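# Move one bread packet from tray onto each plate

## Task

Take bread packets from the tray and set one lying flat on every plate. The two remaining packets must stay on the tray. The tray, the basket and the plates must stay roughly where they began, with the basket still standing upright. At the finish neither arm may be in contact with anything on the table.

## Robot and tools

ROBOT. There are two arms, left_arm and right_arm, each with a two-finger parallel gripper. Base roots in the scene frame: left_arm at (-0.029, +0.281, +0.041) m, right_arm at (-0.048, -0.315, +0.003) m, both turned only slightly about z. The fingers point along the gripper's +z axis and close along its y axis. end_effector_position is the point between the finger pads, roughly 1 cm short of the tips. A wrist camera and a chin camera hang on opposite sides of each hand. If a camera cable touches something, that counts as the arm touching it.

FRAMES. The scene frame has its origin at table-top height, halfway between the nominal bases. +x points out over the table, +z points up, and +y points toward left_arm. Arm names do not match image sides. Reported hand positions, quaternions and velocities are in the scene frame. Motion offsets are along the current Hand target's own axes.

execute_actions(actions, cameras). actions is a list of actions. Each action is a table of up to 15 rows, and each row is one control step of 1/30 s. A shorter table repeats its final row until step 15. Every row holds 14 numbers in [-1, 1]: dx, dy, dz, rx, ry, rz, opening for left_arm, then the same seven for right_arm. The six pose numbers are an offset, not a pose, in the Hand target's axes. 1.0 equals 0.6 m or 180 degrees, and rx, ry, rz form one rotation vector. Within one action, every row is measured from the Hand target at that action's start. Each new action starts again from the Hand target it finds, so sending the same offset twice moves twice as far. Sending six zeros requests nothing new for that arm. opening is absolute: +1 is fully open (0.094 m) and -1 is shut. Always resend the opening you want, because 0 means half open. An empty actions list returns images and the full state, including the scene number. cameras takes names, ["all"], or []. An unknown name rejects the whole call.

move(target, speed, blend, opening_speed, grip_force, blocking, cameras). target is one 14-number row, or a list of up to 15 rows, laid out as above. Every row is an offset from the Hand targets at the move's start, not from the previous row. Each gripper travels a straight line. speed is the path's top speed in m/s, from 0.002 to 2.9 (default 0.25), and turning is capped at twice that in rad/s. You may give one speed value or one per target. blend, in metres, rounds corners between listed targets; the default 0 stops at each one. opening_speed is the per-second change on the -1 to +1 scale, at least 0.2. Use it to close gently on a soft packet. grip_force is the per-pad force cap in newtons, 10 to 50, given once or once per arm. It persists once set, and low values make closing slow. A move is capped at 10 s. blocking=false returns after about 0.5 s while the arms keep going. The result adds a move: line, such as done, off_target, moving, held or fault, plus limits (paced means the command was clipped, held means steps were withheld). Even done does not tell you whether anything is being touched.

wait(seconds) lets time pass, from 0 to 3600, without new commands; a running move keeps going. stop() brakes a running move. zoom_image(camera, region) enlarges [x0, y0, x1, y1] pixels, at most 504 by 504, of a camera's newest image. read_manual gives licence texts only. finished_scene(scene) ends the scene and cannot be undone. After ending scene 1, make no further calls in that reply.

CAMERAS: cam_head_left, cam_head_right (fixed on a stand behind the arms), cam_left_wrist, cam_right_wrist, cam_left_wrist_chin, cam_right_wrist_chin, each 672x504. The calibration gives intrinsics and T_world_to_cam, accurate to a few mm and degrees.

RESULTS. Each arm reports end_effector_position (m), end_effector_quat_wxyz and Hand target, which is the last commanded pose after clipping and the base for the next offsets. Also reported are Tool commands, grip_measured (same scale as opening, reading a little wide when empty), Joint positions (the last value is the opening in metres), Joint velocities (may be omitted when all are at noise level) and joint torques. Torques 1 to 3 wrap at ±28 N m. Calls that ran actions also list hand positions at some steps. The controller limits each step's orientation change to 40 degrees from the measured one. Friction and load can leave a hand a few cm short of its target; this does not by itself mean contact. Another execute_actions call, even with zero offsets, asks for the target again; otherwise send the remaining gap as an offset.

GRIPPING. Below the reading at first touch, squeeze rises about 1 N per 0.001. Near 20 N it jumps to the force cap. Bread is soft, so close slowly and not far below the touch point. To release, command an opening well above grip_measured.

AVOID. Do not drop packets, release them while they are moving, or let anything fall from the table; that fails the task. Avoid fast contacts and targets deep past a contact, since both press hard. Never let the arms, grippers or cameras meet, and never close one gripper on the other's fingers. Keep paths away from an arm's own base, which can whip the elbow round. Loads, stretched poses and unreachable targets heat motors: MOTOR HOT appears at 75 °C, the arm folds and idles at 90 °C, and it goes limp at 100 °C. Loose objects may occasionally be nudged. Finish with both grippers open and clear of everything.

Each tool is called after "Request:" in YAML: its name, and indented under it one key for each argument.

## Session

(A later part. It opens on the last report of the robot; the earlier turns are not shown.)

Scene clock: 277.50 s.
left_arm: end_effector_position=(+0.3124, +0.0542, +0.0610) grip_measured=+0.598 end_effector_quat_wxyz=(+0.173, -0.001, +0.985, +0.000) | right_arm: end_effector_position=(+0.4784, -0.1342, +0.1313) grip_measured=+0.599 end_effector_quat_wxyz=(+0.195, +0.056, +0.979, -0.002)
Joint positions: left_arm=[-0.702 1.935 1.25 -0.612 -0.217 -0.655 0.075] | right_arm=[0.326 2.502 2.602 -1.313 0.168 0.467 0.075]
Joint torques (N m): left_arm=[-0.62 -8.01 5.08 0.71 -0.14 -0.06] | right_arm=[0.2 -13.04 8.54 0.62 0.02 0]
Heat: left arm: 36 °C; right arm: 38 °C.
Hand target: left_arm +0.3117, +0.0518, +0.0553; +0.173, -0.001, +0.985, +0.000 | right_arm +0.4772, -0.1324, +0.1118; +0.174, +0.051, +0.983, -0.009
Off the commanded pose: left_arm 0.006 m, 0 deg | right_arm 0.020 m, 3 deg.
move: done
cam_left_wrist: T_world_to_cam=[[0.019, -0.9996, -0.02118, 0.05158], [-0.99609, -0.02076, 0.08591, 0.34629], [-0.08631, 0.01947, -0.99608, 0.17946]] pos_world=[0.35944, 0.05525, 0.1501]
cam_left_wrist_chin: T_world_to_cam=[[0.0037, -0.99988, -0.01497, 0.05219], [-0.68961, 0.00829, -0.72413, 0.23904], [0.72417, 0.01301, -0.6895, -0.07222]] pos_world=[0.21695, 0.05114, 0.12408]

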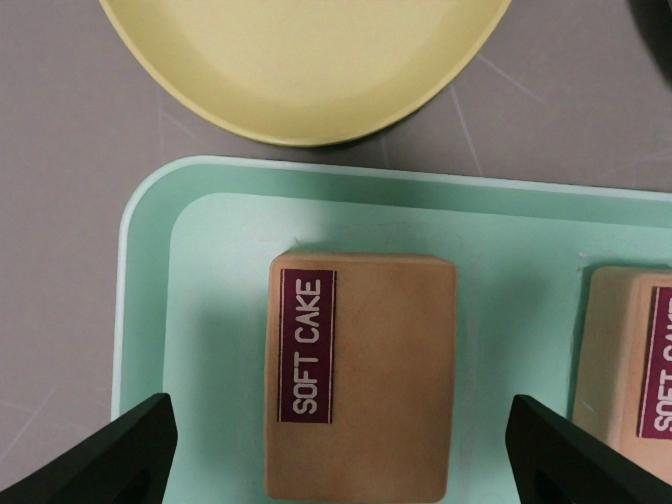

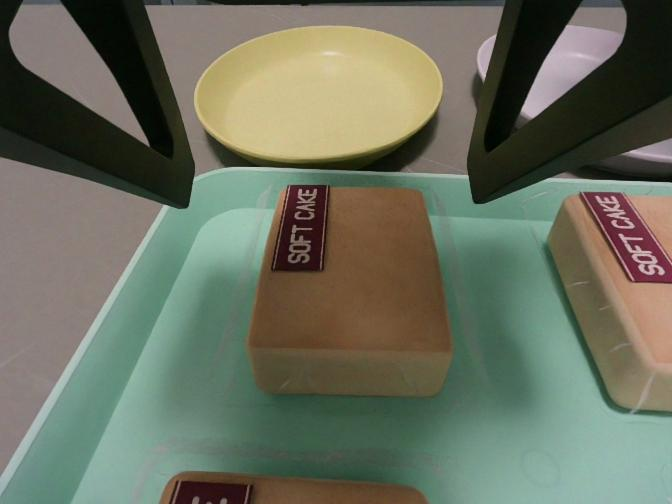

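Request:
move:
  target:
    - [0,-0.009,0,0.0048,0,0.0131,0.6,0,0,0,0,0,0,0.6]
    - [0.025,-0.009,0.069,0.0048,0,0.0131,0.6,0,0,0,0,0,0,0.6]
  cameras: ["cam_left_wrist","cam_left_wrist_chin"]
  speed: 0.07

Request:
move:
  target: [0,0,0,0,0,0,-0.3,0,0,0,0,0,0,0.6]
  opening_speed: 0.5
  cameras: ["cam_left_wrist","cam_left_wrist_chin"]

Scene clock: 290.97 s.
left_arm: end_effector_position=(+0.3135, +0.0478, +0.0186) grip_measured=+0.598 end_effector_quat_wxyz=(+0.175, +0.014, +0.984, -0.005) | right_arm: end_effector_position=(+0.4784, -0.1342, +0.1313) grip_measured=+0.599 end_effector_quat_wxyz=(+0.195, +0.056, +0.979, -0.002)
Joint positions: left_arm=[-0.709 2.023 1.185 -0.448 -0.209 -0.632 0.075] | right_arm=[0.326 2.502 2.602 -1.313 0.168 0.467 0.075]
Joint torques (N m): left_arm=[-0.5 -8.14 4.52 0.75 -0.12 0.08] | right_arm=[0.2 -13.05 8.55 0.63 0.02 0]
Heat: left arm: 35 °C; right arm: 38 °C.
Hand target: left_arm +0.3118, +0.0465, +0.0114; +0.173, +0.020, +0.985, -0.004 | right_arm +0.4772, -0.1324, +0.1118; +0.174, +0.051, +0.983, -0.009
Off the commanded pose: left_arm 0.008 m, 1 deg | right_arm 0.020 m, 3 deg.
move: done
cam_left_wrist: T_world_to_cam=[[-0.01194, -0.99979, -0.01639, 0.05384], [-0.99655, 0.01055, 0.08238, 0.34959], [-0.08219, 0.01732, -0.99647, 0.1363]] pos_world=[0.36022, 0.04778, 0.1079]
cam_left_wrist_chin: T_world_to_cam=[[-0.02716, -0.99958, -0.01031, 0.05476], [-0.68646, 0.02615, -0.7267, 0.20736], [0.72666, -0.01266, -0.68688, -0.10174]] pos_world=[0.21776, 0.04803, 0.08137]

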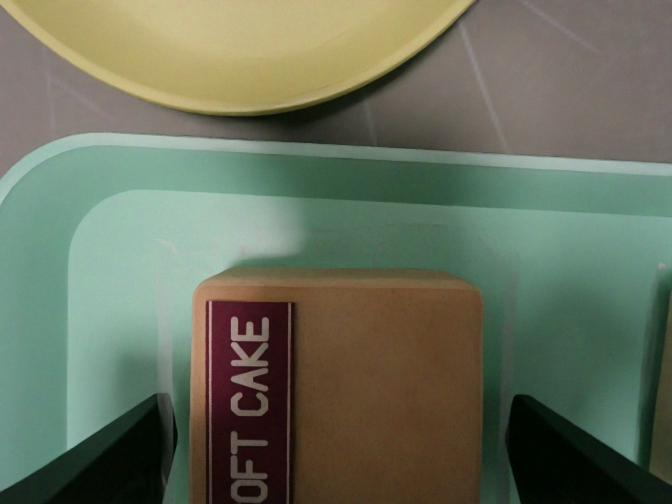

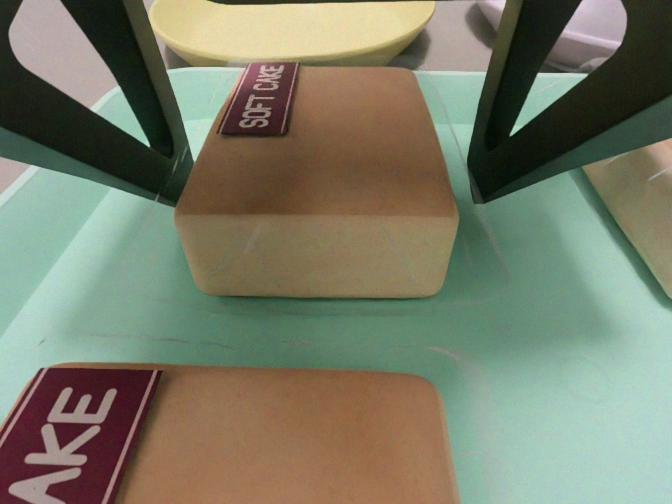

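Scene clock: 292.97 s.
left_arm: end_effector_position=(+0.3136, +0.0475, +0.0187) grip_measured=+0.174 end_effector_quat_wxyz=(+0.175, +0.014, +0.984, -0.006) | right_arm: end_effector_position=(+0.4784, -0.1342, +0.1313) grip_measured=+0.599 end_effector_quat_wxyz=(+0.195, +0.056, +0.979, -0.002)
Joint positions: left_arm=[-0.709 2.023 1.185 -0.447 -0.208 -0.632 0.055] | right_arm=[0.326 2.502 2.602 -1.313 0.168 0.467 0.075]
Joint torques (N m): left_arm=[-0.5 -8.16 4.52 0.75 -0.13 0.08] | right_arm=[0.18 -13.04 8.57 0.62 0.03 -0.01]
Heat: left arm: 35 °C; right arm: 38 °C.
Hand target: left_arm +0.3117, +0.0464, +0.0114; +0.173, +0.021, +0.985, -0.004 | right_arm +0.4772, -0.1324, +0.1118; +0.174, +0.051, +0.983, -0.009
Off the commanded pose: left_arm 0.008 m, 1 deg | right_arm 0.020 m, 3 deg.
move: done
cam_left_wrist: T_world_to_cam=[[-0.01245, -0.99981, -0.01525, 0.0537], [-0.99657, 0.01116, 0.08197, 0.3497], [-0.08178, 0.01622, -0.99652, 0.13632]] pos_world=[0.36032, 0.04758, 0.108]
cam_left_wrist_chin: T_world_to_cam=[[-0.02775, -0.99957, -0.00906, 0.05459], [-0.68613, 0.02563, -0.72702, 0.20741], [0.72695, -0.01396, -0.68655, -0.10184]] pos_world=[0.21786, 0.04783, 0.08137]

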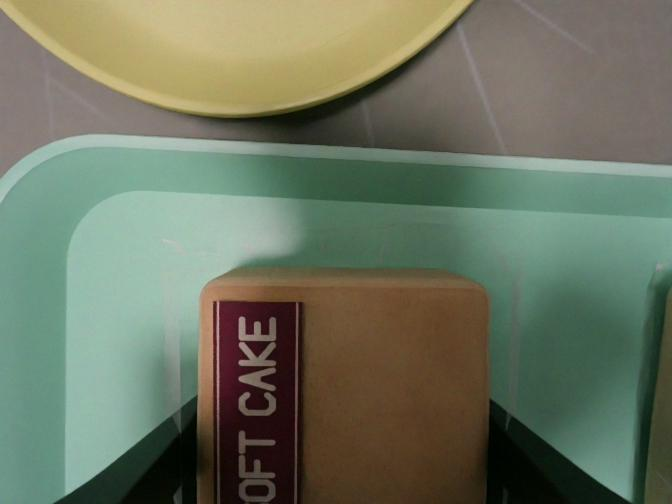

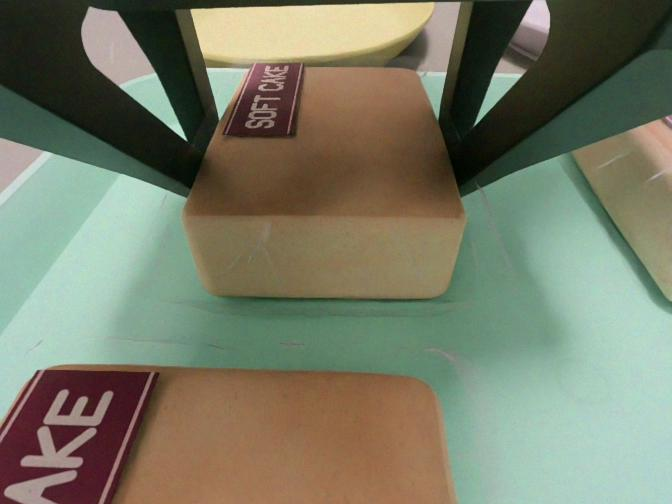

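Request:
move:
  target:
    - [-0.0456,0,-0.125,0,0,0,-0.3,0,0,0,0,0,0,0.6]
    - [-0.302,0.044,-0.05,0,0,0,-0.3,0,0,0,0,0,0,0.6]
  blend: [0.02,0]
  cameras: ["cam_left_wrist","cam_left_wrist_chin","cam_head_right"]
  speed: 0.15

Scene clock: 307.67 s.
left_arm: end_effector_position=(+0.4644, +0.0710, +0.0971) grip_measured=+0.154 end_effector_quat_wxyz=(+0.164, +0.018, +0.986, +0.002) | right_arm: end_effector_position=(+0.4784, -0.1342, +0.1313) grip_measured=+0.599 end_effector_quat_wxyz=(+0.195, +0.056, +0.979, -0.002)
Joint positions: left_arm=[-0.469 2.378 2.108 -1.002 -0.139 -0.394 0.054] | right_arm=[0.326 2.502 2.602 -1.313 0.168 0.467 0.075]
Joint torques (N m): left_arm=[-0.09 -11.36 9.87 0.57 -0.07 0.08] | right_arm=[0.21 -13.05 8.54 0.63 0.02 0]
Heat: left arm: 36 °C; right arm: 38 °C.
Hand target: left_arm +0.4728, +0.0662, +0.1015; +0.173, +0.021, +0.985, -0.004 | right_arm +0.4772, -0.1324, +0.1118; +0.174, +0.051, +0.983, -0.009
Off the commanded pose: left_arm 0.011 m, 1 deg | right_arm 0.020 m, 3 deg.
move: off_target (left_arm)
cam_left_wrist: T_world_to_cam=[[-0.01747, -0.99935, -0.03148, 0.08417], [-0.99439, 0.01408, 0.1048, 0.48984], [-0.10429, 0.03313, -0.99399, 0.2354]] pos_world=[0.51311, 0.06942, 0.1853]
cam_left_wrist_chin: T_world_to_cam=[[-0.03261, -0.99916, -0.02502, 0.08676], [-0.70237, 0.04072, -0.71064, 0.37217], [0.71106, -0.0056, -0.70311, -0.14893]] pos_world=[0.37013, 0.0707, 0.16193]
Images, in order (width x height): cam_head_right 672x504, cam_left_wrist 672x504, cam_left_wrist_chin 672x504.

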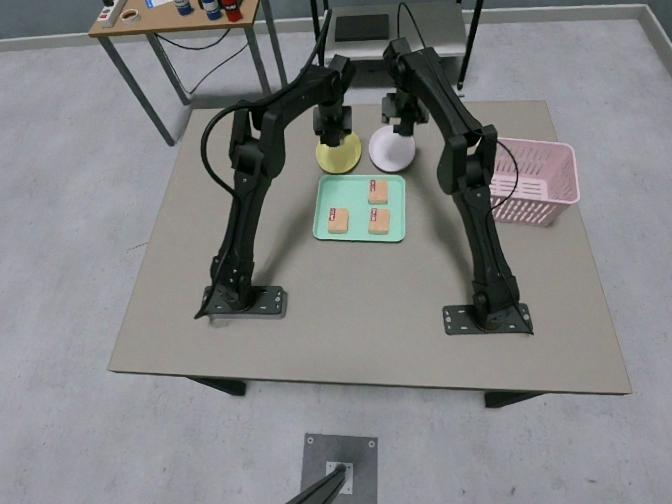

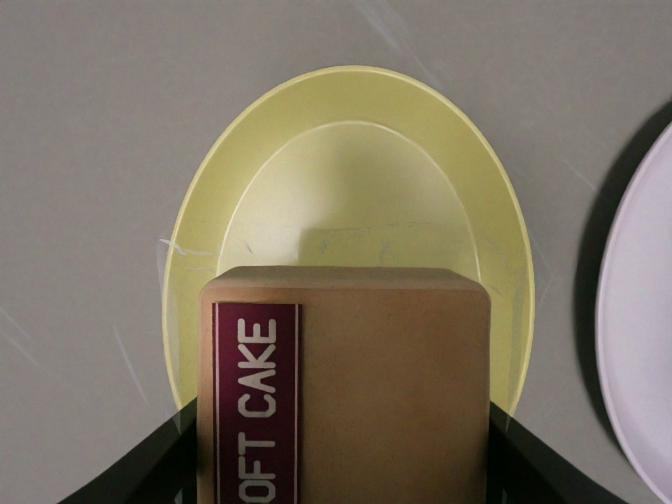

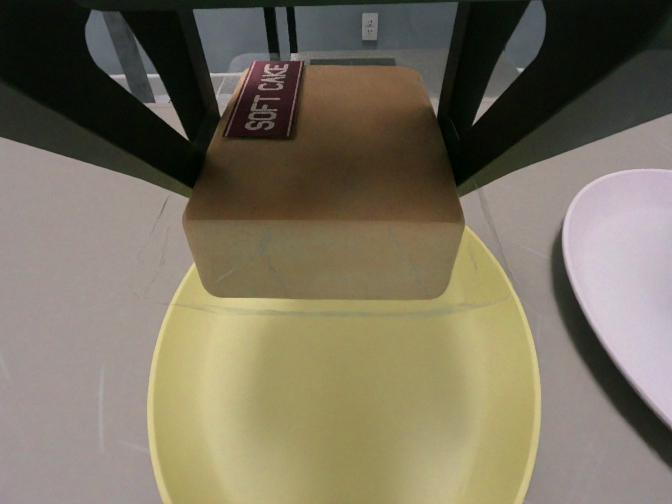

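Request:
move:
  target: [0.0365,0,0.12,0,0,0,-0.3,0,0,0,0,0,0,0.6]
  cameras: ["cam_left_wrist","cam_left_wrist_chin"]
  speed: 0.1

Scene clock: 324.73 s.
left_arm: end_effector_position=(+0.4749, +0.0657, +0.0353) grip_measured=+0.154 end_effector_quat_wxyz=(+0.174, +0.018, +0.985, -0.004) | right_arm: end_effector_position=(+0.4784, -0.1342, +0.1313) grip_measured=+0.599 end_effector_quat_wxyz=(+0.195, +0.056, +0.979, -0.002)
Joint positions: left_arm=[-0.469 2.449 1.981 -0.78 -0.138 -0.391 0.054] | right_arm=[0.326 2.502 2.602 -1.313 0.168 0.467 0.075]
Joint torques (N m): left_arm=[0.18 -11.86 5.65 0.81 -0.07 0.08] | right_arm=[0.2 -13.04 8.54 0.63 0.02 0]
Heat: left arm: 36 °C; right arm: 38 °C.
Hand target: left_arm +0.4767, +0.0660, +0.0263; +0.173, +0.020, +0.985, -0.004 | right_arm +0.4772, -0.1324, +0.1118; +0.174, +0.051, +0.983, -0.009
Off the commanded pose: left_arm 0.009 m, 0 deg | right_arm 0.020 m, 3 deg.
move: done
cam_left_wrist: T_world_to_cam=[[-0.01988, -0.99958, -0.02116, 0.07784], [-0.9963, 0.01803, 0.08408, 0.50816], [-0.08366, 0.02275, -0.99623, 0.1662]] pos_world=[0.52173, 0.06486, 0.1245]
cam_left_wrist_chin: T_world_to_cam=[[-0.03509, -0.99927, -0.01499, 0.08106], [-0.6874, 0.03502, -0.72543, 0.32961], [0.72543, -0.01515, -0.68813, -0.20657]] pos_world=[0.37927, 0.06633, 0.09818]

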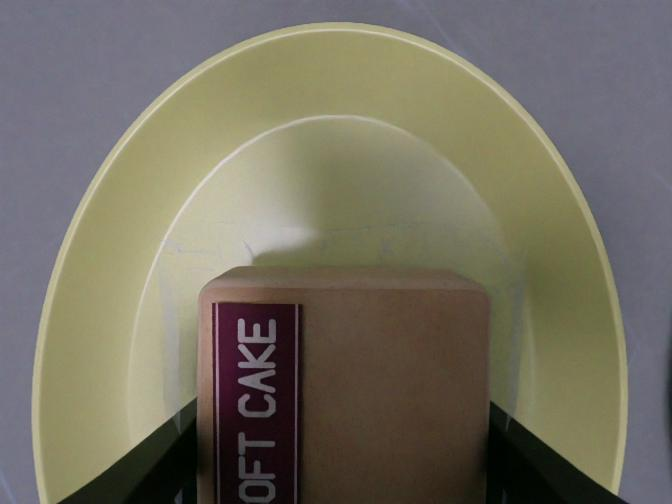

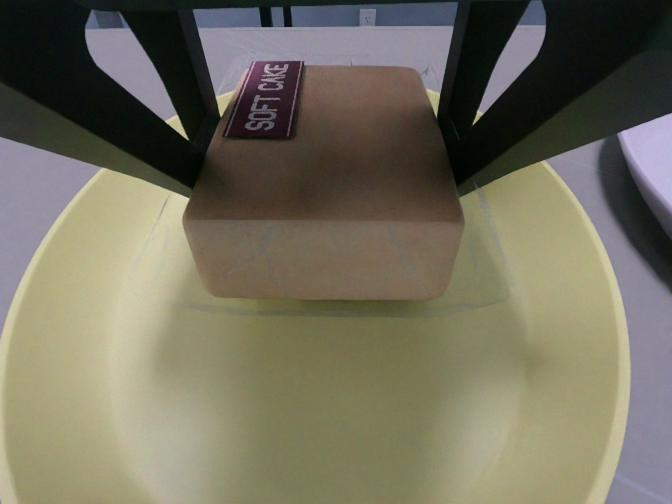

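Request:
move:
  target: [0.016,0.005,0.021,0,0,0,-0.3,0,0,0,0,0,0,0.6]
  cameras: ["cam_left_wrist","cam_left_wrist_chin"]
  speed: 0.05

Scene clock: 334.00 s.
left_arm: end_effector_position=(+0.4724, +0.0668, +0.0204) grip_measured=+0.154 end_effector_quat_wxyz=(+0.176, +0.019, +0.984, -0.005) | right_arm: end_effector_position=(+0.4784, -0.1342, +0.1313) grip_measured=+0.599 end_effector_quat_wxyz=(+0.195, +0.056, +0.979, -0.002)
Joint positions: left_arm=[-0.469 2.449 1.918 -0.711 -0.137 -0.39 0.054] | right_arm=[0.326 2.502 2.602 -1.313 0.168 0.467 0.075]
Joint torques (N m): left_arm=[0.35 -12.16 4.94 0.8 -0.07 0.08] | right_arm=[0.2 -13.07 8.57 0.63 0.02 0]
Heat: left arm: 36 °C; right arm: 38 °C.
Hand target: left_arm +0.4722, +0.0692, +0.0112; +0.173, +0.020, +0.985, -0.004 | right_arm +0.4772, -0.1324, +0.1118; +0.174, +0.051, +0.983, -0.009
Off the commanded pose: left_arm 0.010 m, 0 deg | right_arm 0.020 m, 3 deg.
move: done
cam_left_wrist: T_world_to_cam=[[-0.02099, -0.9996, -0.01886, 0.07911], [-0.99668, 0.01944, 0.07904, 0.50711], [-0.07864, 0.02046, -0.99669, 0.14898]] pos_world=[0.51881, 0.06617, 0.1099]
cam_left_wrist_chin: T_world_to_cam=[[-0.03627, -0.99926, -0.01272, 0.0824], [-0.68371, 0.0341, -0.72896, 0.31549], [0.72885, -0.01774, -0.68444, -0.21647]] pos_world=[0.37646, 0.06774, 0.08286]

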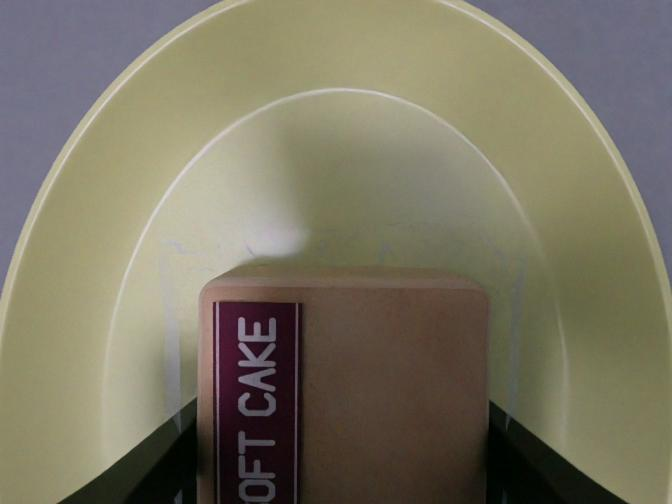

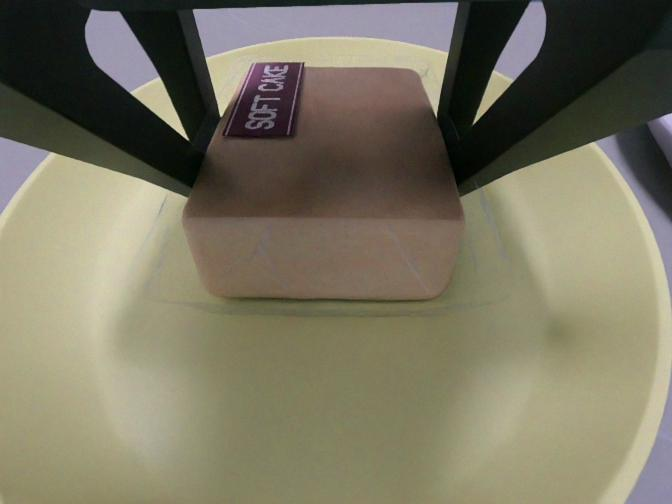

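Request:
move:
  target: [0.0034,0,0.0094,0,0,0,-0.3,0,0,0,0,0,0,0.6]
  cameras: ["cam_left_wrist_chin"]
  speed: 0.03

Scene clock: 338.17 s.
left_arm: end_effector_position=(+0.4748, +0.0656, +0.0199) grip_measured=+0.154 end_effector_quat_wxyz=(+0.182, +0.018, +0.983, -0.007) | right_arm: end_effector_position=(+0.4784, -0.1342, +0.1313) grip_measured=+0.599 end_effector_quat_wxyz=(+0.195, +0.056, +0.979, -0.002)
Joint positions: left_arm=[-0.469 2.449 1.911 -0.691 -0.137 -0.39 0.054] | right_arm=[0.326 2.502 2.602 -1.313 0.168 0.467 0.075]
Joint torques (N m): left_arm=[0.34 -11.58 4.63 0.81 -0.07 0.08] | right_arm=[0.2 -13.05 8.55 0.63 0.02 -0.01]
Heat: left arm: 36 °C; right arm: 38 °C.
Hand target: left_arm +0.4721, +0.0692, +0.0051; +0.173, +0.020, +0.985, -0.004 | right_arm +0.4772, -0.1324, +0.1118; +0.174, +0.051, +0.983, -0.009
Off the commanded pose: left_arm 0.015 m, 1 deg | right_arm 0.020 m, 3 deg.
move: off_target (left_arm)
cam_left_wrist_chin: T_world_to_cam=[[-0.03652, -0.9993, -0.00744, 0.08133], [-0.67492, 0.03016, -0.73728, 0.313], [0.73699, -0.0219, -0.67555, -0.2224]] pos_world=[0.37813, 0.06696, 0.08113]

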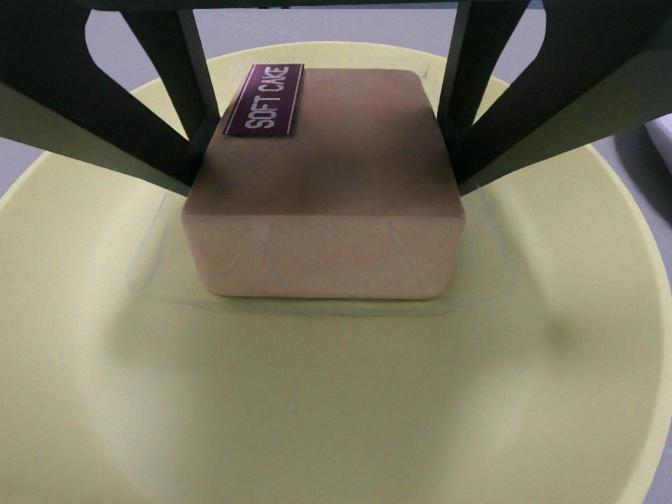

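Request:
move:
  target:
    - [0,0,0,0,0,0,0.6,0,0,0,0,0,0,0.6]
    - [-0.0684,0,-0.1877,0,0,0,0.6,0,0,0,0,0,0,0.6]
    - [0.21,0.237,-0.43,0,0,0,0.6,0,0,0,0,0,0,0.6]
    - [0.21,0.237,-0.43,0,0,0,0.6,0.283,0.085,-0.0325,0,0,0,0.6]
  blend: [0,0.02,0,0]
  cameras: ["cam_head_right","cam_right_wrist","cam_right_wrist_chin"]

Scene clock: 353.63 s.
left_arm: end_effector_position=(+0.2756, +0.2181, +0.1985) grip_measured=+0.598 end_effector_quat_wxyz=(+0.164, +0.020, +0.986, +0.001) | right_arm: end_effector_position=(+0.3164, -0.0648, +0.0564) grip_measured=+0.599 end_effector_quat_wxyz=(+0.155, +0.048, +0.987, -0.018)
Joint positions: left_arm=[-0.269 1.421 1.24 -1.069 -0.075 -0.198 0.075] | right_arm=[0.637 2.062 1.59 -0.891 0.236 0.766 0.075]
Joint torques (N m): left_arm=[0.46 -7.62 5.3 0.59 -0.01 0.08] | right_arm=[0.51 -17.63 5.48 0.67 0.25 0.09]
Heat: left arm: 35 °C; right arm: 38 °C.
Hand target: left_arm +0.2717, +0.2198, +0.2047; +0.173, +0.021, +0.985, -0.004 | right_arm +0.3172, -0.0644, +0.0718; +0.174, +0.051, +0.983, -0.010
Off the commanded pose: left_arm 0.008 m, 1 deg | right_arm 0.015 m, 3 deg.
move: off_target (right_arm)
cam_right_wrist: T_world_to_cam=[[-0.08876, -0.99601, 0.00923, -0.03522], [-0.9872, 0.0892, 0.13221, 0.3468], [-0.13251, 0.00263, -0.99118, 0.18849]] pos_world=[0.36421, -0.06651, 0.1413]
cam_right_wrist_chin: T_world_to_cam=[[-0.0887, -0.99606, -0.00025, -0.03444], [-0.69516, 0.06208, -0.71617, 0.24437], [0.71336, -0.06336, -0.69793, -0.07996]] pos_world=[0.22386, -0.05455, 0.1192]

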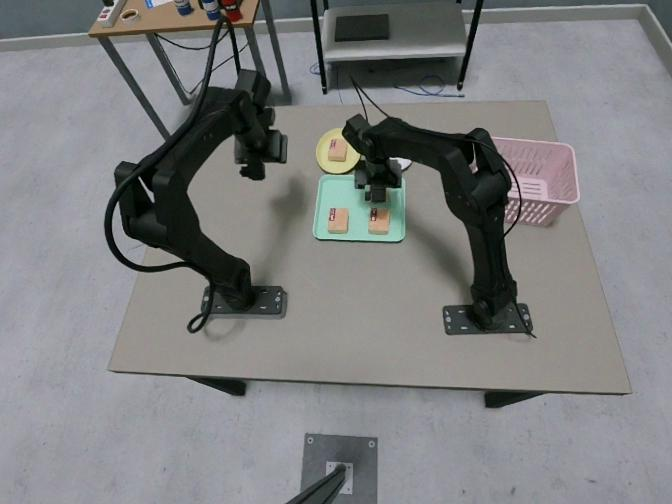

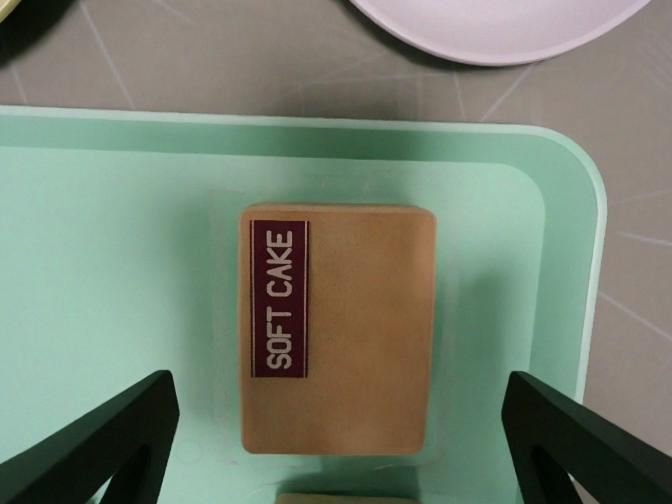

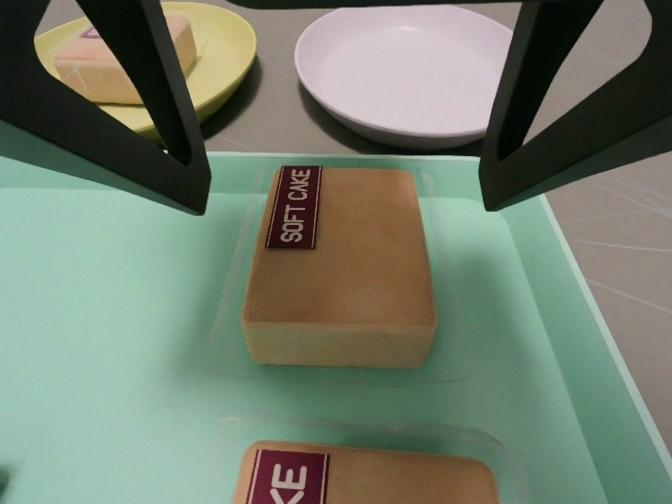

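Request:
move:
  target: [0,0,0,0,0,0,0.6,0.039,-0.002,0.110,0,0,0,0.6]
  cameras: ["cam_right_wrist","cam_right_wrist_chin"]
  speed: 0.07

Request:
move:
  target: [0,0,0,0,0,0,0.6,0,0,0,0,0,0,-0.3]
  opening_speed: 0.5
  cameras: ["cam_right_wrist","cam_right_wrist_chin"]

Scene clock: 368.03 s.
left_arm: end_effector_position=(+0.2756, +0.2181, +0.1985) grip_measured=+0.598 end_effector_quat_wxyz=(+0.164, +0.020, +0.986, +0.001) | right_arm: end_effector_position=(+0.3210, -0.0611, +0.0209) grip_measured=+0.599 end_effector_quat_wxyz=(+0.184, +0.052, +0.982, +0.008)
Joint positions: left_arm=[-0.269 1.421 1.24 -1.069 -0.075 -0.198 0.075] | right_arm=[0.637 2.062 1.422 -0.642 0.236 0.766 0.075]
Joint torques (N m): left_arm=[0.44 -7.62 5.3 0.59 -0.01 0.08] | right_arm=[0.25 -9.91 5.38 0.82 0.24 0.06]
Heat: left arm: 36 °C; right arm: 36 °C.
Hand target: left_arm +0.2717, +0.2198, +0.2047; +0.173, +0.021, +0.985, -0.004 | right_arm +0.3178, -0.0656, +0.0018; +0.174, +0.051, +0.983, -0.009
Off the commanded pose: left_arm 0.008 m, 1 deg | right_arm 0.020 m, 2 deg.
move: off_target (right_arm)
cam_right_wrist: T_world_to_cam=[[-0.08767, -0.99504, -0.04705, -0.02982], [-0.99361, 0.08397, 0.0754, 0.35862], [-0.07107, 0.05336, -0.99604, 0.1374]] pos_world=[0.36348, -0.06712, 0.10841]
cam_right_wrist_chin: T_world_to_cam=[[-0.08708, -0.9946, -0.05645, -0.02956], [-0.64968, 0.09966, -0.75365, 0.21049], [0.7552, -0.02895, -0.65485, -0.11994]] pos_world=[0.22476, -0.05385, 0.07843]

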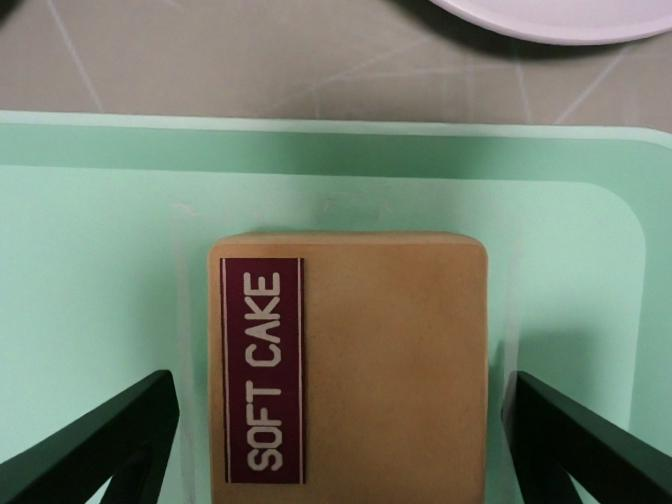

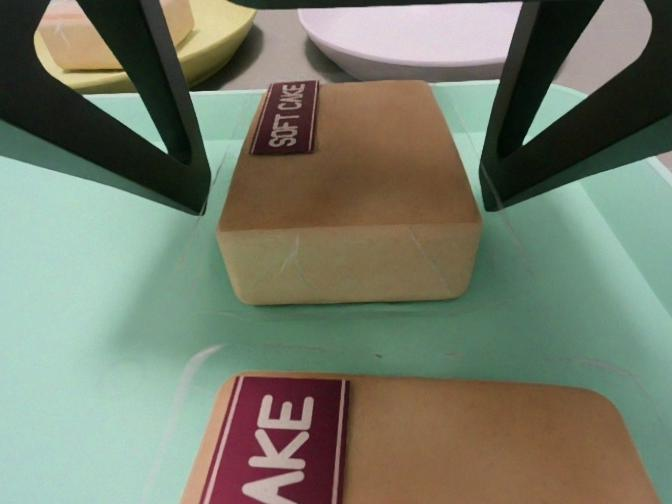

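Scene clock: 370.03 s.
left_arm: end_effector_position=(+0.2756, +0.2181, +0.1985) grip_measured=+0.598 end_effector_quat_wxyz=(+0.164, +0.020, +0.986, +0.001) | right_arm: end_effector_position=(+0.3212, -0.0610, +0.0210) grip_measured=+0.202 end_effector_quat_wxyz=(+0.184, +0.052, +0.981, +0.008)
Joint positions: left_arm=[-0.269 1.421 1.24 -1.069 -0.075 -0.198 0.075] | right_arm=[0.637 2.062 1.422 -0.642 0.236 0.766 0.056]
Joint torques (N m): left_arm=[0.44 -7.61 5.3 0.59 -0.01 0.08] | right_arm=[0.25 -9.92 5.39 0.81 0.24 0.06]
Heat: left arm: 36 °C; right arm: 36 °C.
Hand target: left_arm +0.2717, +0.2198, +0.2047; +0.173, +0.021, +0.985, -0.004 | right_arm +0.3178, -0.0656, +0.0018; +0.174, +0.051, +0.983, -0.009
Off the commanded pose: left_arm 0.008 m, 1 deg | right_arm 0.020 m, 2 deg.
move: done
cam_right_wrist: T_world_to_cam=[[-0.08774, -0.99502, -0.04731, -0.02975], [-0.99366, 0.08407, 0.07462, 0.35882], [-0.07027, 0.05355, -0.99609, 0.13723]] pos_world=[0.36358, -0.06712, 0.10851]
cam_right_wrist_chin: T_world_to_cam=[[-0.08709, -0.99458, -0.05674, -0.02943], [-0.64904, 0.09986, -0.75418, 0.21045], [0.75576, -0.02885, -0.65422, -0.12018]] pos_world=[0.22485, -0.05375, 0.07843]

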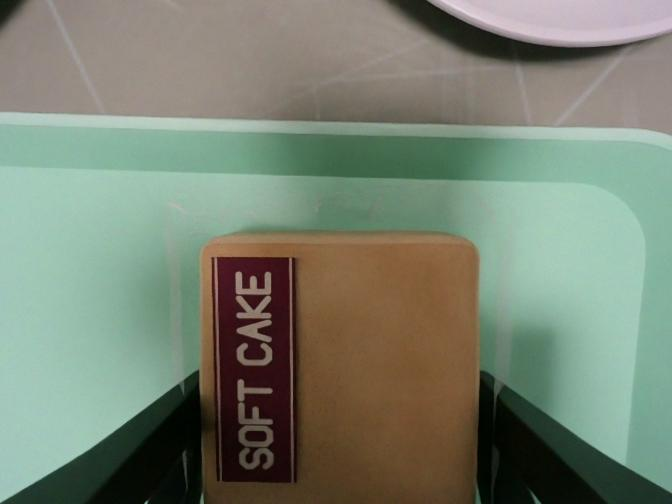

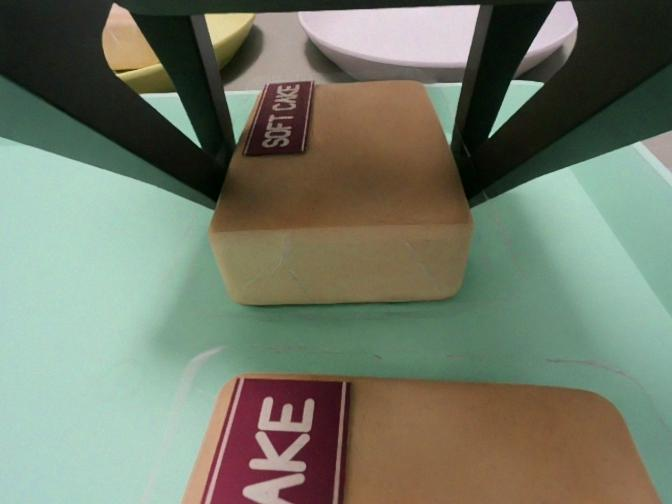

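Request:
move:
  target:
    - [0,0,0,0,0,0,0.6,-0.0515,0,-0.14,0,0,0,-0.3]
    - [0,0,0,0,0,0,0.6,-0.322,-0.041,-0.0505,0,0,0,-0.3]
  blend: [0.02,0]
  cameras: ["cam_right_wrist","cam_right_wrist_chin"]
  speed: 0.15

Scene clock: 380.97 s.
left_arm: end_effector_position=(+0.2756, +0.2181, +0.1985) grip_measured=+0.598 end_effector_quat_wxyz=(+0.164, +0.020, +0.986, +0.001) | right_arm: end_effector_position=(+0.4861, -0.1085, +0.1160) grip_measured=+0.188 end_effector_quat_wxyz=(+0.201, +0.055, +0.978, +0.002)
Joint positions: left_arm=[-0.269 1.421 1.24 -1.069 -0.075 -0.198 0.075] | right_arm=[0.366 2.643 2.807 -1.369 0.178 0.502 0.056]
Joint torques (N m): left_arm=[0.44 -7.62 5.31 0.59 -0.01 0.08] | right_arm=[0.05 -13.79 8.51 0.67 0.04 -0.01]
Heat: left arm: 36 °C; right arm: 36 °C.
Hand target: left_arm +0.2717, +0.2198, +0.2047; +0.173, +0.021, +0.985, -0.004 | right_arm +0.4853, -0.1079, +0.0965; +0.174, +0.051, +0.983, -0.009
Off the commanded pose: left_arm 0.008 m, 1 deg | right_arm 0.019 m, 3 deg.
move: off_target (right_arm)
cam_right_wrist: T_world_to_cam=[[-0.0936, -0.99489, -0.03786, -0.05627], [-0.99496, 0.09209, 0.03977, 0.52518], [-0.03608, 0.04139, -0.99849, 0.22829]] pos_world=[0.5255, -0.1138, 0.20492]
cam_right_wrist_chin: T_world_to_cam=[[-0.09265, -0.99458, -0.04722, -0.05532], [-0.62243, 0.09487, -0.77691, 0.38297], [0.77717, -0.04259, -0.62784, -0.19908]] pos_world=[0.38797, -0.09983, 0.16993]

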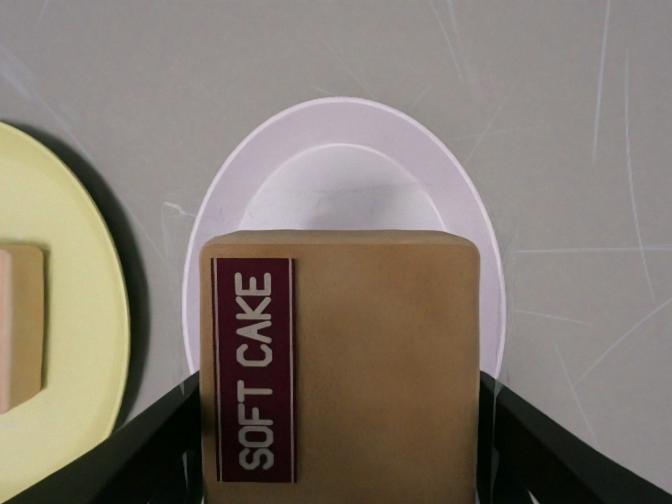

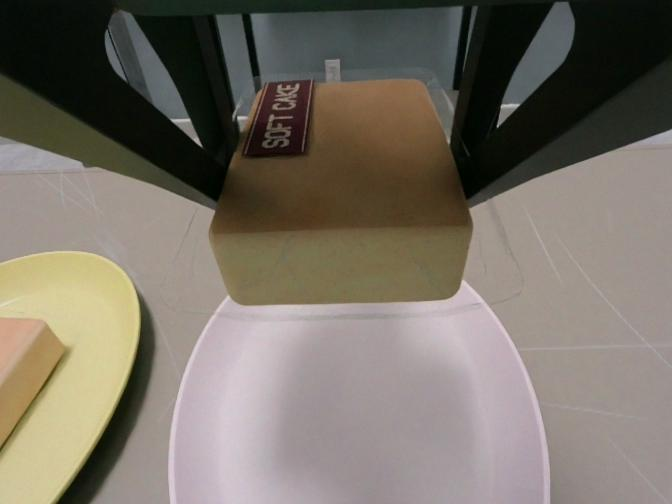

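Request:
move:
  target: [0,0,0,0,0,0,0.6,0.049,0,0.1345,0,0,0,-0.3]
  cameras: ["cam_right_wrist","cam_right_wrist_chin"]
  speed: 0.1

Scene clock: 389.20 s.
left_arm: end_effector_position=(+0.2756, +0.2181, +0.1985) grip_measured=+0.598 end_effector_quat_wxyz=(+0.164, +0.020, +0.986, +0.001) | right_arm: end_effector_position=(+0.4937, -0.1050, +0.0200) grip_measured=+0.187 end_effector_quat_wxyz=(+0.190, +0.054, +0.980, -0.003)
Joint positions: left_arm=[-0.269 1.421 1.24 -1.069 -0.075 -0.198 0.075] | right_arm=[0.366 2.599 2.341 -0.973 0.178 0.502 0.056]
Joint torques (N m): left_arm=[0.44 -7.62 5.3 0.59 0 0.08] | right_arm=[0.03 -18.58 4.44 0.71 0.04 0.02]
Heat: left arm: 36 °C; right arm: 36 °C.
Hand target: left_arm +0.2717, +0.2198, +0.2047; +0.173, +0.021, +0.985, -0.004 | right_arm +0.4854, -0.1080, +0.0107; +0.174, +0.051, +0.983, -0.009
Off the commanded pose: left_arm 0.008 m, 1 deg | right_arm 0.013 m, 2 deg.
move: off_target (right_arm)
cam_right_wrist: T_world_to_cam=[[-0.09473, -0.99519, -0.02501, -0.05545], [-0.99369, 0.09301, 0.0627, 0.53517], [-0.06008, 0.03079, -0.99772, 0.14329]] pos_world=[0.53515, -0.10937, 0.10802]
cam_right_wrist_chin: T_world_to_cam=[[-0.09399, -0.99498, -0.03449, -0.05532], [-0.64085, 0.08697, -0.76272, 0.32083], [0.76189, -0.04958, -0.6458, -0.25786]] pos_world=[0.39687, -0.09573, 0.07627]

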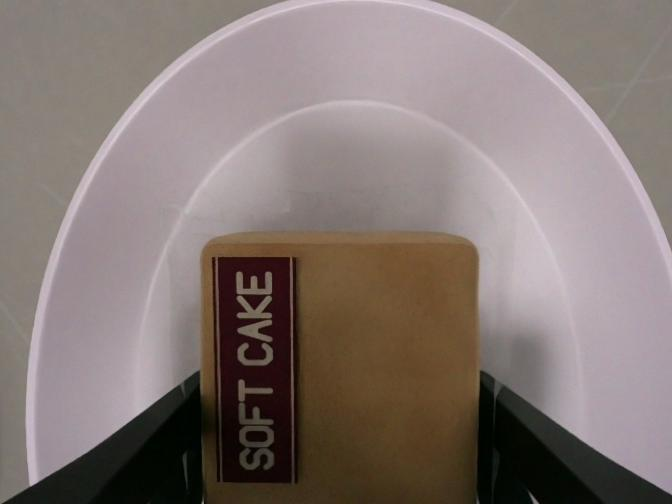

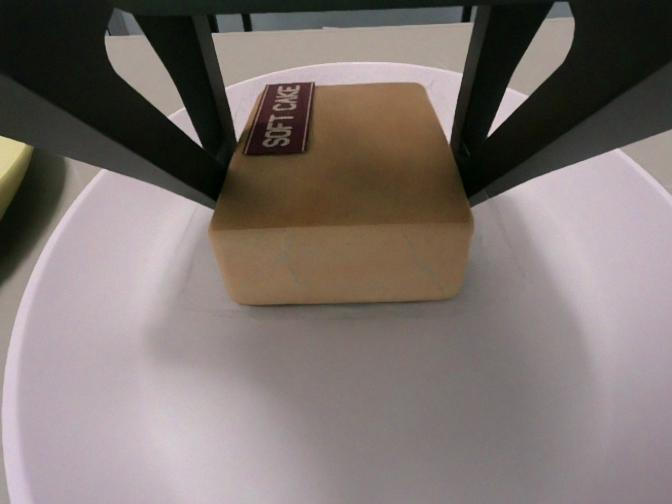

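Request:
move:
  target:
    - [0,0,0,0,0,0,0.6,0.0127,-0.0067,-0.0118,0,0,0,-0.3]
    - [0,0,0,0,0,0,0.6,0.0195,-0.0067,0.007,0,0,0,-0.3]
  cameras: ["cam_right_wrist","cam_right_wrist_chin"]
  speed: 0.04

Scene clock: 400.90 s.
left_arm: end_effector_position=(+0.2756, +0.2181, +0.1985) grip_measured=+0.598 end_effector_quat_wxyz=(+0.164, +0.020, +0.986, +0.001) | right_arm: end_effector_position=(+0.4896, -0.1069, +0.0196) grip_measured=+0.186 end_effector_quat_wxyz=(+0.201, +0.055, +0.978, +0.002)
Joint positions: left_arm=[-0.269 1.421 1.24 -1.069 -0.075 -0.198 0.075] | right_arm=[0.366 2.532 2.204 -0.877 0.178 0.502 0.056]
Joint torques (N m): left_arm=[0.44 -7.62 5.3 0.59 -0.01 0.08] | right_arm=[0.25 -17.4 4.16 0.65 0.05 0.04]
Heat: left arm: 36 °C; right arm: 35 °C.
Hand target: left_arm +0.2717, +0.2198, +0.2047; +0.173, +0.021, +0.985, -0.004 | right_arm +0.4755, -0.1110, +0.0027; +0.174, +0.051, +0.983, -0.009
Off the commanded pose: left_arm 0.008 m, 1 deg | right_arm 0.022 m, 3 deg.
move: off_target (right_arm)
cam_right_wrist: T_world_to_cam=[[-0.09391, -0.99486, -0.03781, -0.05784], [-0.99491, 0.09239, 0.04017, 0.53232], [-0.03648, 0.04139, -0.99848, 0.1323]] pos_world=[0.529, -0.1122, 0.10852]
cam_right_wrist_chin: T_world_to_cam=[[-0.09309, -0.99454, -0.04723, -0.05778], [-0.62266, 0.09517, -0.77669, 0.31028], [0.77694, -0.04289, -0.62811, -0.26211]] pos_world=[0.39147, -0.09823, 0.07363]

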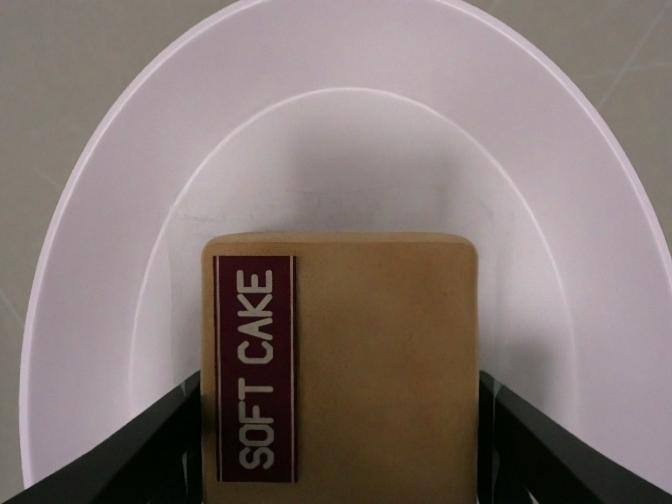

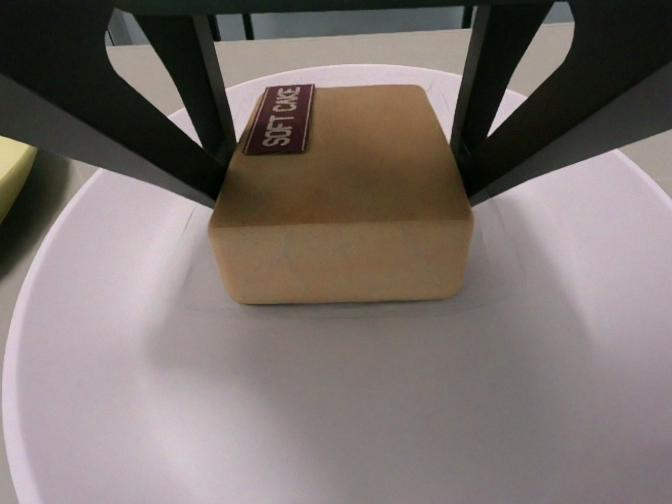

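Request:
move:
  target: [0,0,0,0,0,0,0.6,0.0034,0,0.0094,0,0,0,-0.3]
  cameras: ["cam_right_wrist_chin"]
  speed: 0.03

Scene clock: 406.13 s.
left_arm: end_effector_position=(+0.2756, +0.2181, +0.1985) grip_measured=+0.598 end_effector_quat_wxyz=(+0.164, +0.020, +0.986, +0.001) | right_arm: end_effector_position=(+0.4896, -0.1069, +0.0193) grip_measured=+0.186 end_effector_quat_wxyz=(+0.203, +0.055, +0.978, +0.004)
Joint positions: left_arm=[-0.269 1.421 1.24 -1.069 -0.075 -0.198 0.075] | right_arm=[0.366 2.526 2.189 -0.863 0.178 0.502 0.056]
Joint torques (N m): left_arm=[0.44 -7.62 5.31 0.59 -0.01 0.08] | right_arm=[0.25 -16.53 3.99 0.7 0.05 0.04]
Heat: left arm: 36 °C; right arm: 35 °C.
Hand target: left_arm +0.2717, +0.2198, +0.2047; +0.173, +0.021, +0.985, -0.004 | right_arm +0.4755, -0.1110, -0.0033; +0.174, +0.051, +0.983, -0.009
Off the commanded pose: left_arm 0.008 m, 1 deg | right_arm 0.027 m, 4 deg.
move: off_target (right_arm)
cam_right_wrist_chin: T_world_to_cam=[[-0.09286, -0.99443, -0.04988, -0.05783], [-0.61886, 0.09689, -0.77951, 0.30837], [0.78, -0.04151, -0.6244, -0.26372]] pos_world=[0.39117, -0.09833, 0.07282]

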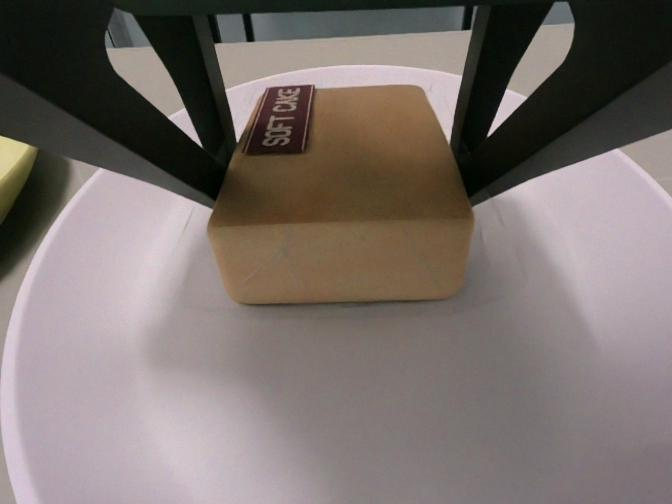

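Contact. Release, lift and retreat.

Request:
move:
  target:
    - [0,0,0,0,0,0,0.6,0,0,0,0,0,0,0.6]
    - [0,0,0,0,0,0,0.6,-0.0744,0,-0.2033,0,0,0,0.6]
    - [0,0,0,0,0,0,0.6,0.19,-0.2,-0.4,0,0,0,0.6]
  blend: [0,0.02,0]
  cameras: ["cam_head_left","cam_head_right","cam_right_wrist","cam_right_wrist_chin"]

Scene clock: 413.93 s.
left_arm: end_effector_position=(+0.2756, +0.2181, +0.1985) grip_measured=+0.598 end_effector_quat_wxyz=(+0.164, +0.020, +0.986, +0.001) | right_arm: end_effector_position=(+0.2766, -0.2088, +0.1785) grip_measured=+0.599 end_effector_quat_wxyz=(+0.165, +0.051, +0.985, -0.016)
Joint positions: left_arm=[-0.269 1.421 1.24 -1.069 -0.075 -0.198 0.075] | right_arm=[0.347 1.572 1.452 -1.164 0.173 0.483 0.075]
Joint torques (N m): left_arm=[0.44 -7.62 5.3 0.59 -0.01 0.08] | right_arm=[-0.43 -10.65 5.63 0.8 0.02 -0.02]
Heat: left arm: 36 °C; right arm: 35 °C.
Hand target: left_arm +0.2717, +0.2198, +0.2047; +0.173, +0.021, +0.985, -0.004 | right_arm +0.2746, -0.2104, +0.1831; +0.174, +0.051, +0.983, -0.009
Off the commanded pose: left_arm 0.008 m, 1 deg | right_arm 0.005 m, 1 deg.
move: done
cam_right_wrist: T_world_to_cam=[[-0.09458, -0.99551, 0.00314, -0.18051], [-0.98934, 0.09434, 0.11091, 0.30961], [-0.11071, 0.00738, -0.99382, 0.30004]] pos_world=[0.32246, -0.21112, 0.26441]
cam_right_wrist_chin: T_world_to_cam=[[-0.09432, -0.99552, -0.00632, -0.1786], [-0.67894, 0.06897, -0.73095, 0.31265], [0.72811, -0.06465, -0.6824, 0.01752]] pos_world=[0.18267, -0.19823, 0.23935]

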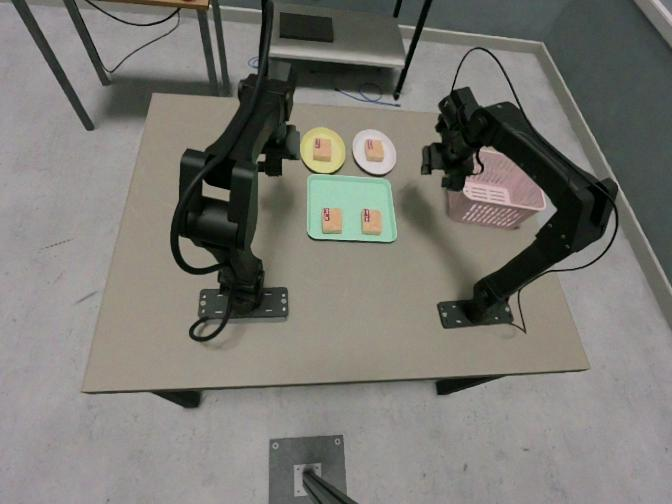

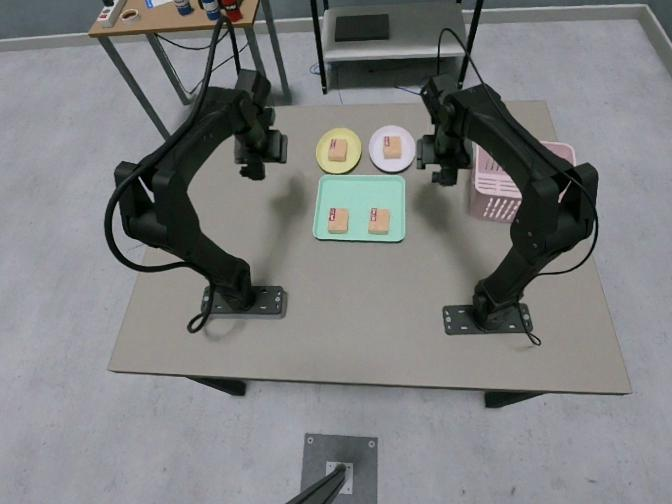

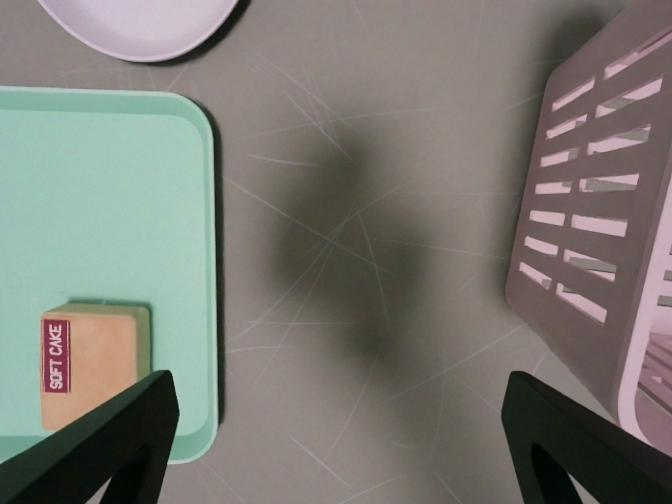

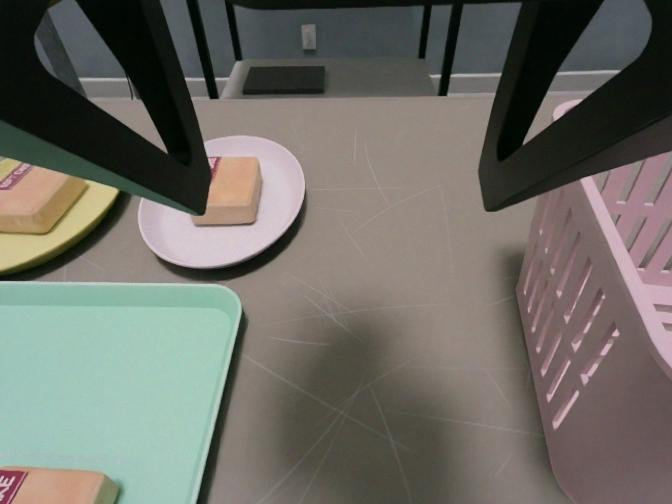

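Request:
finished_scene:
  scene: 2

The scene is finished: the task was done.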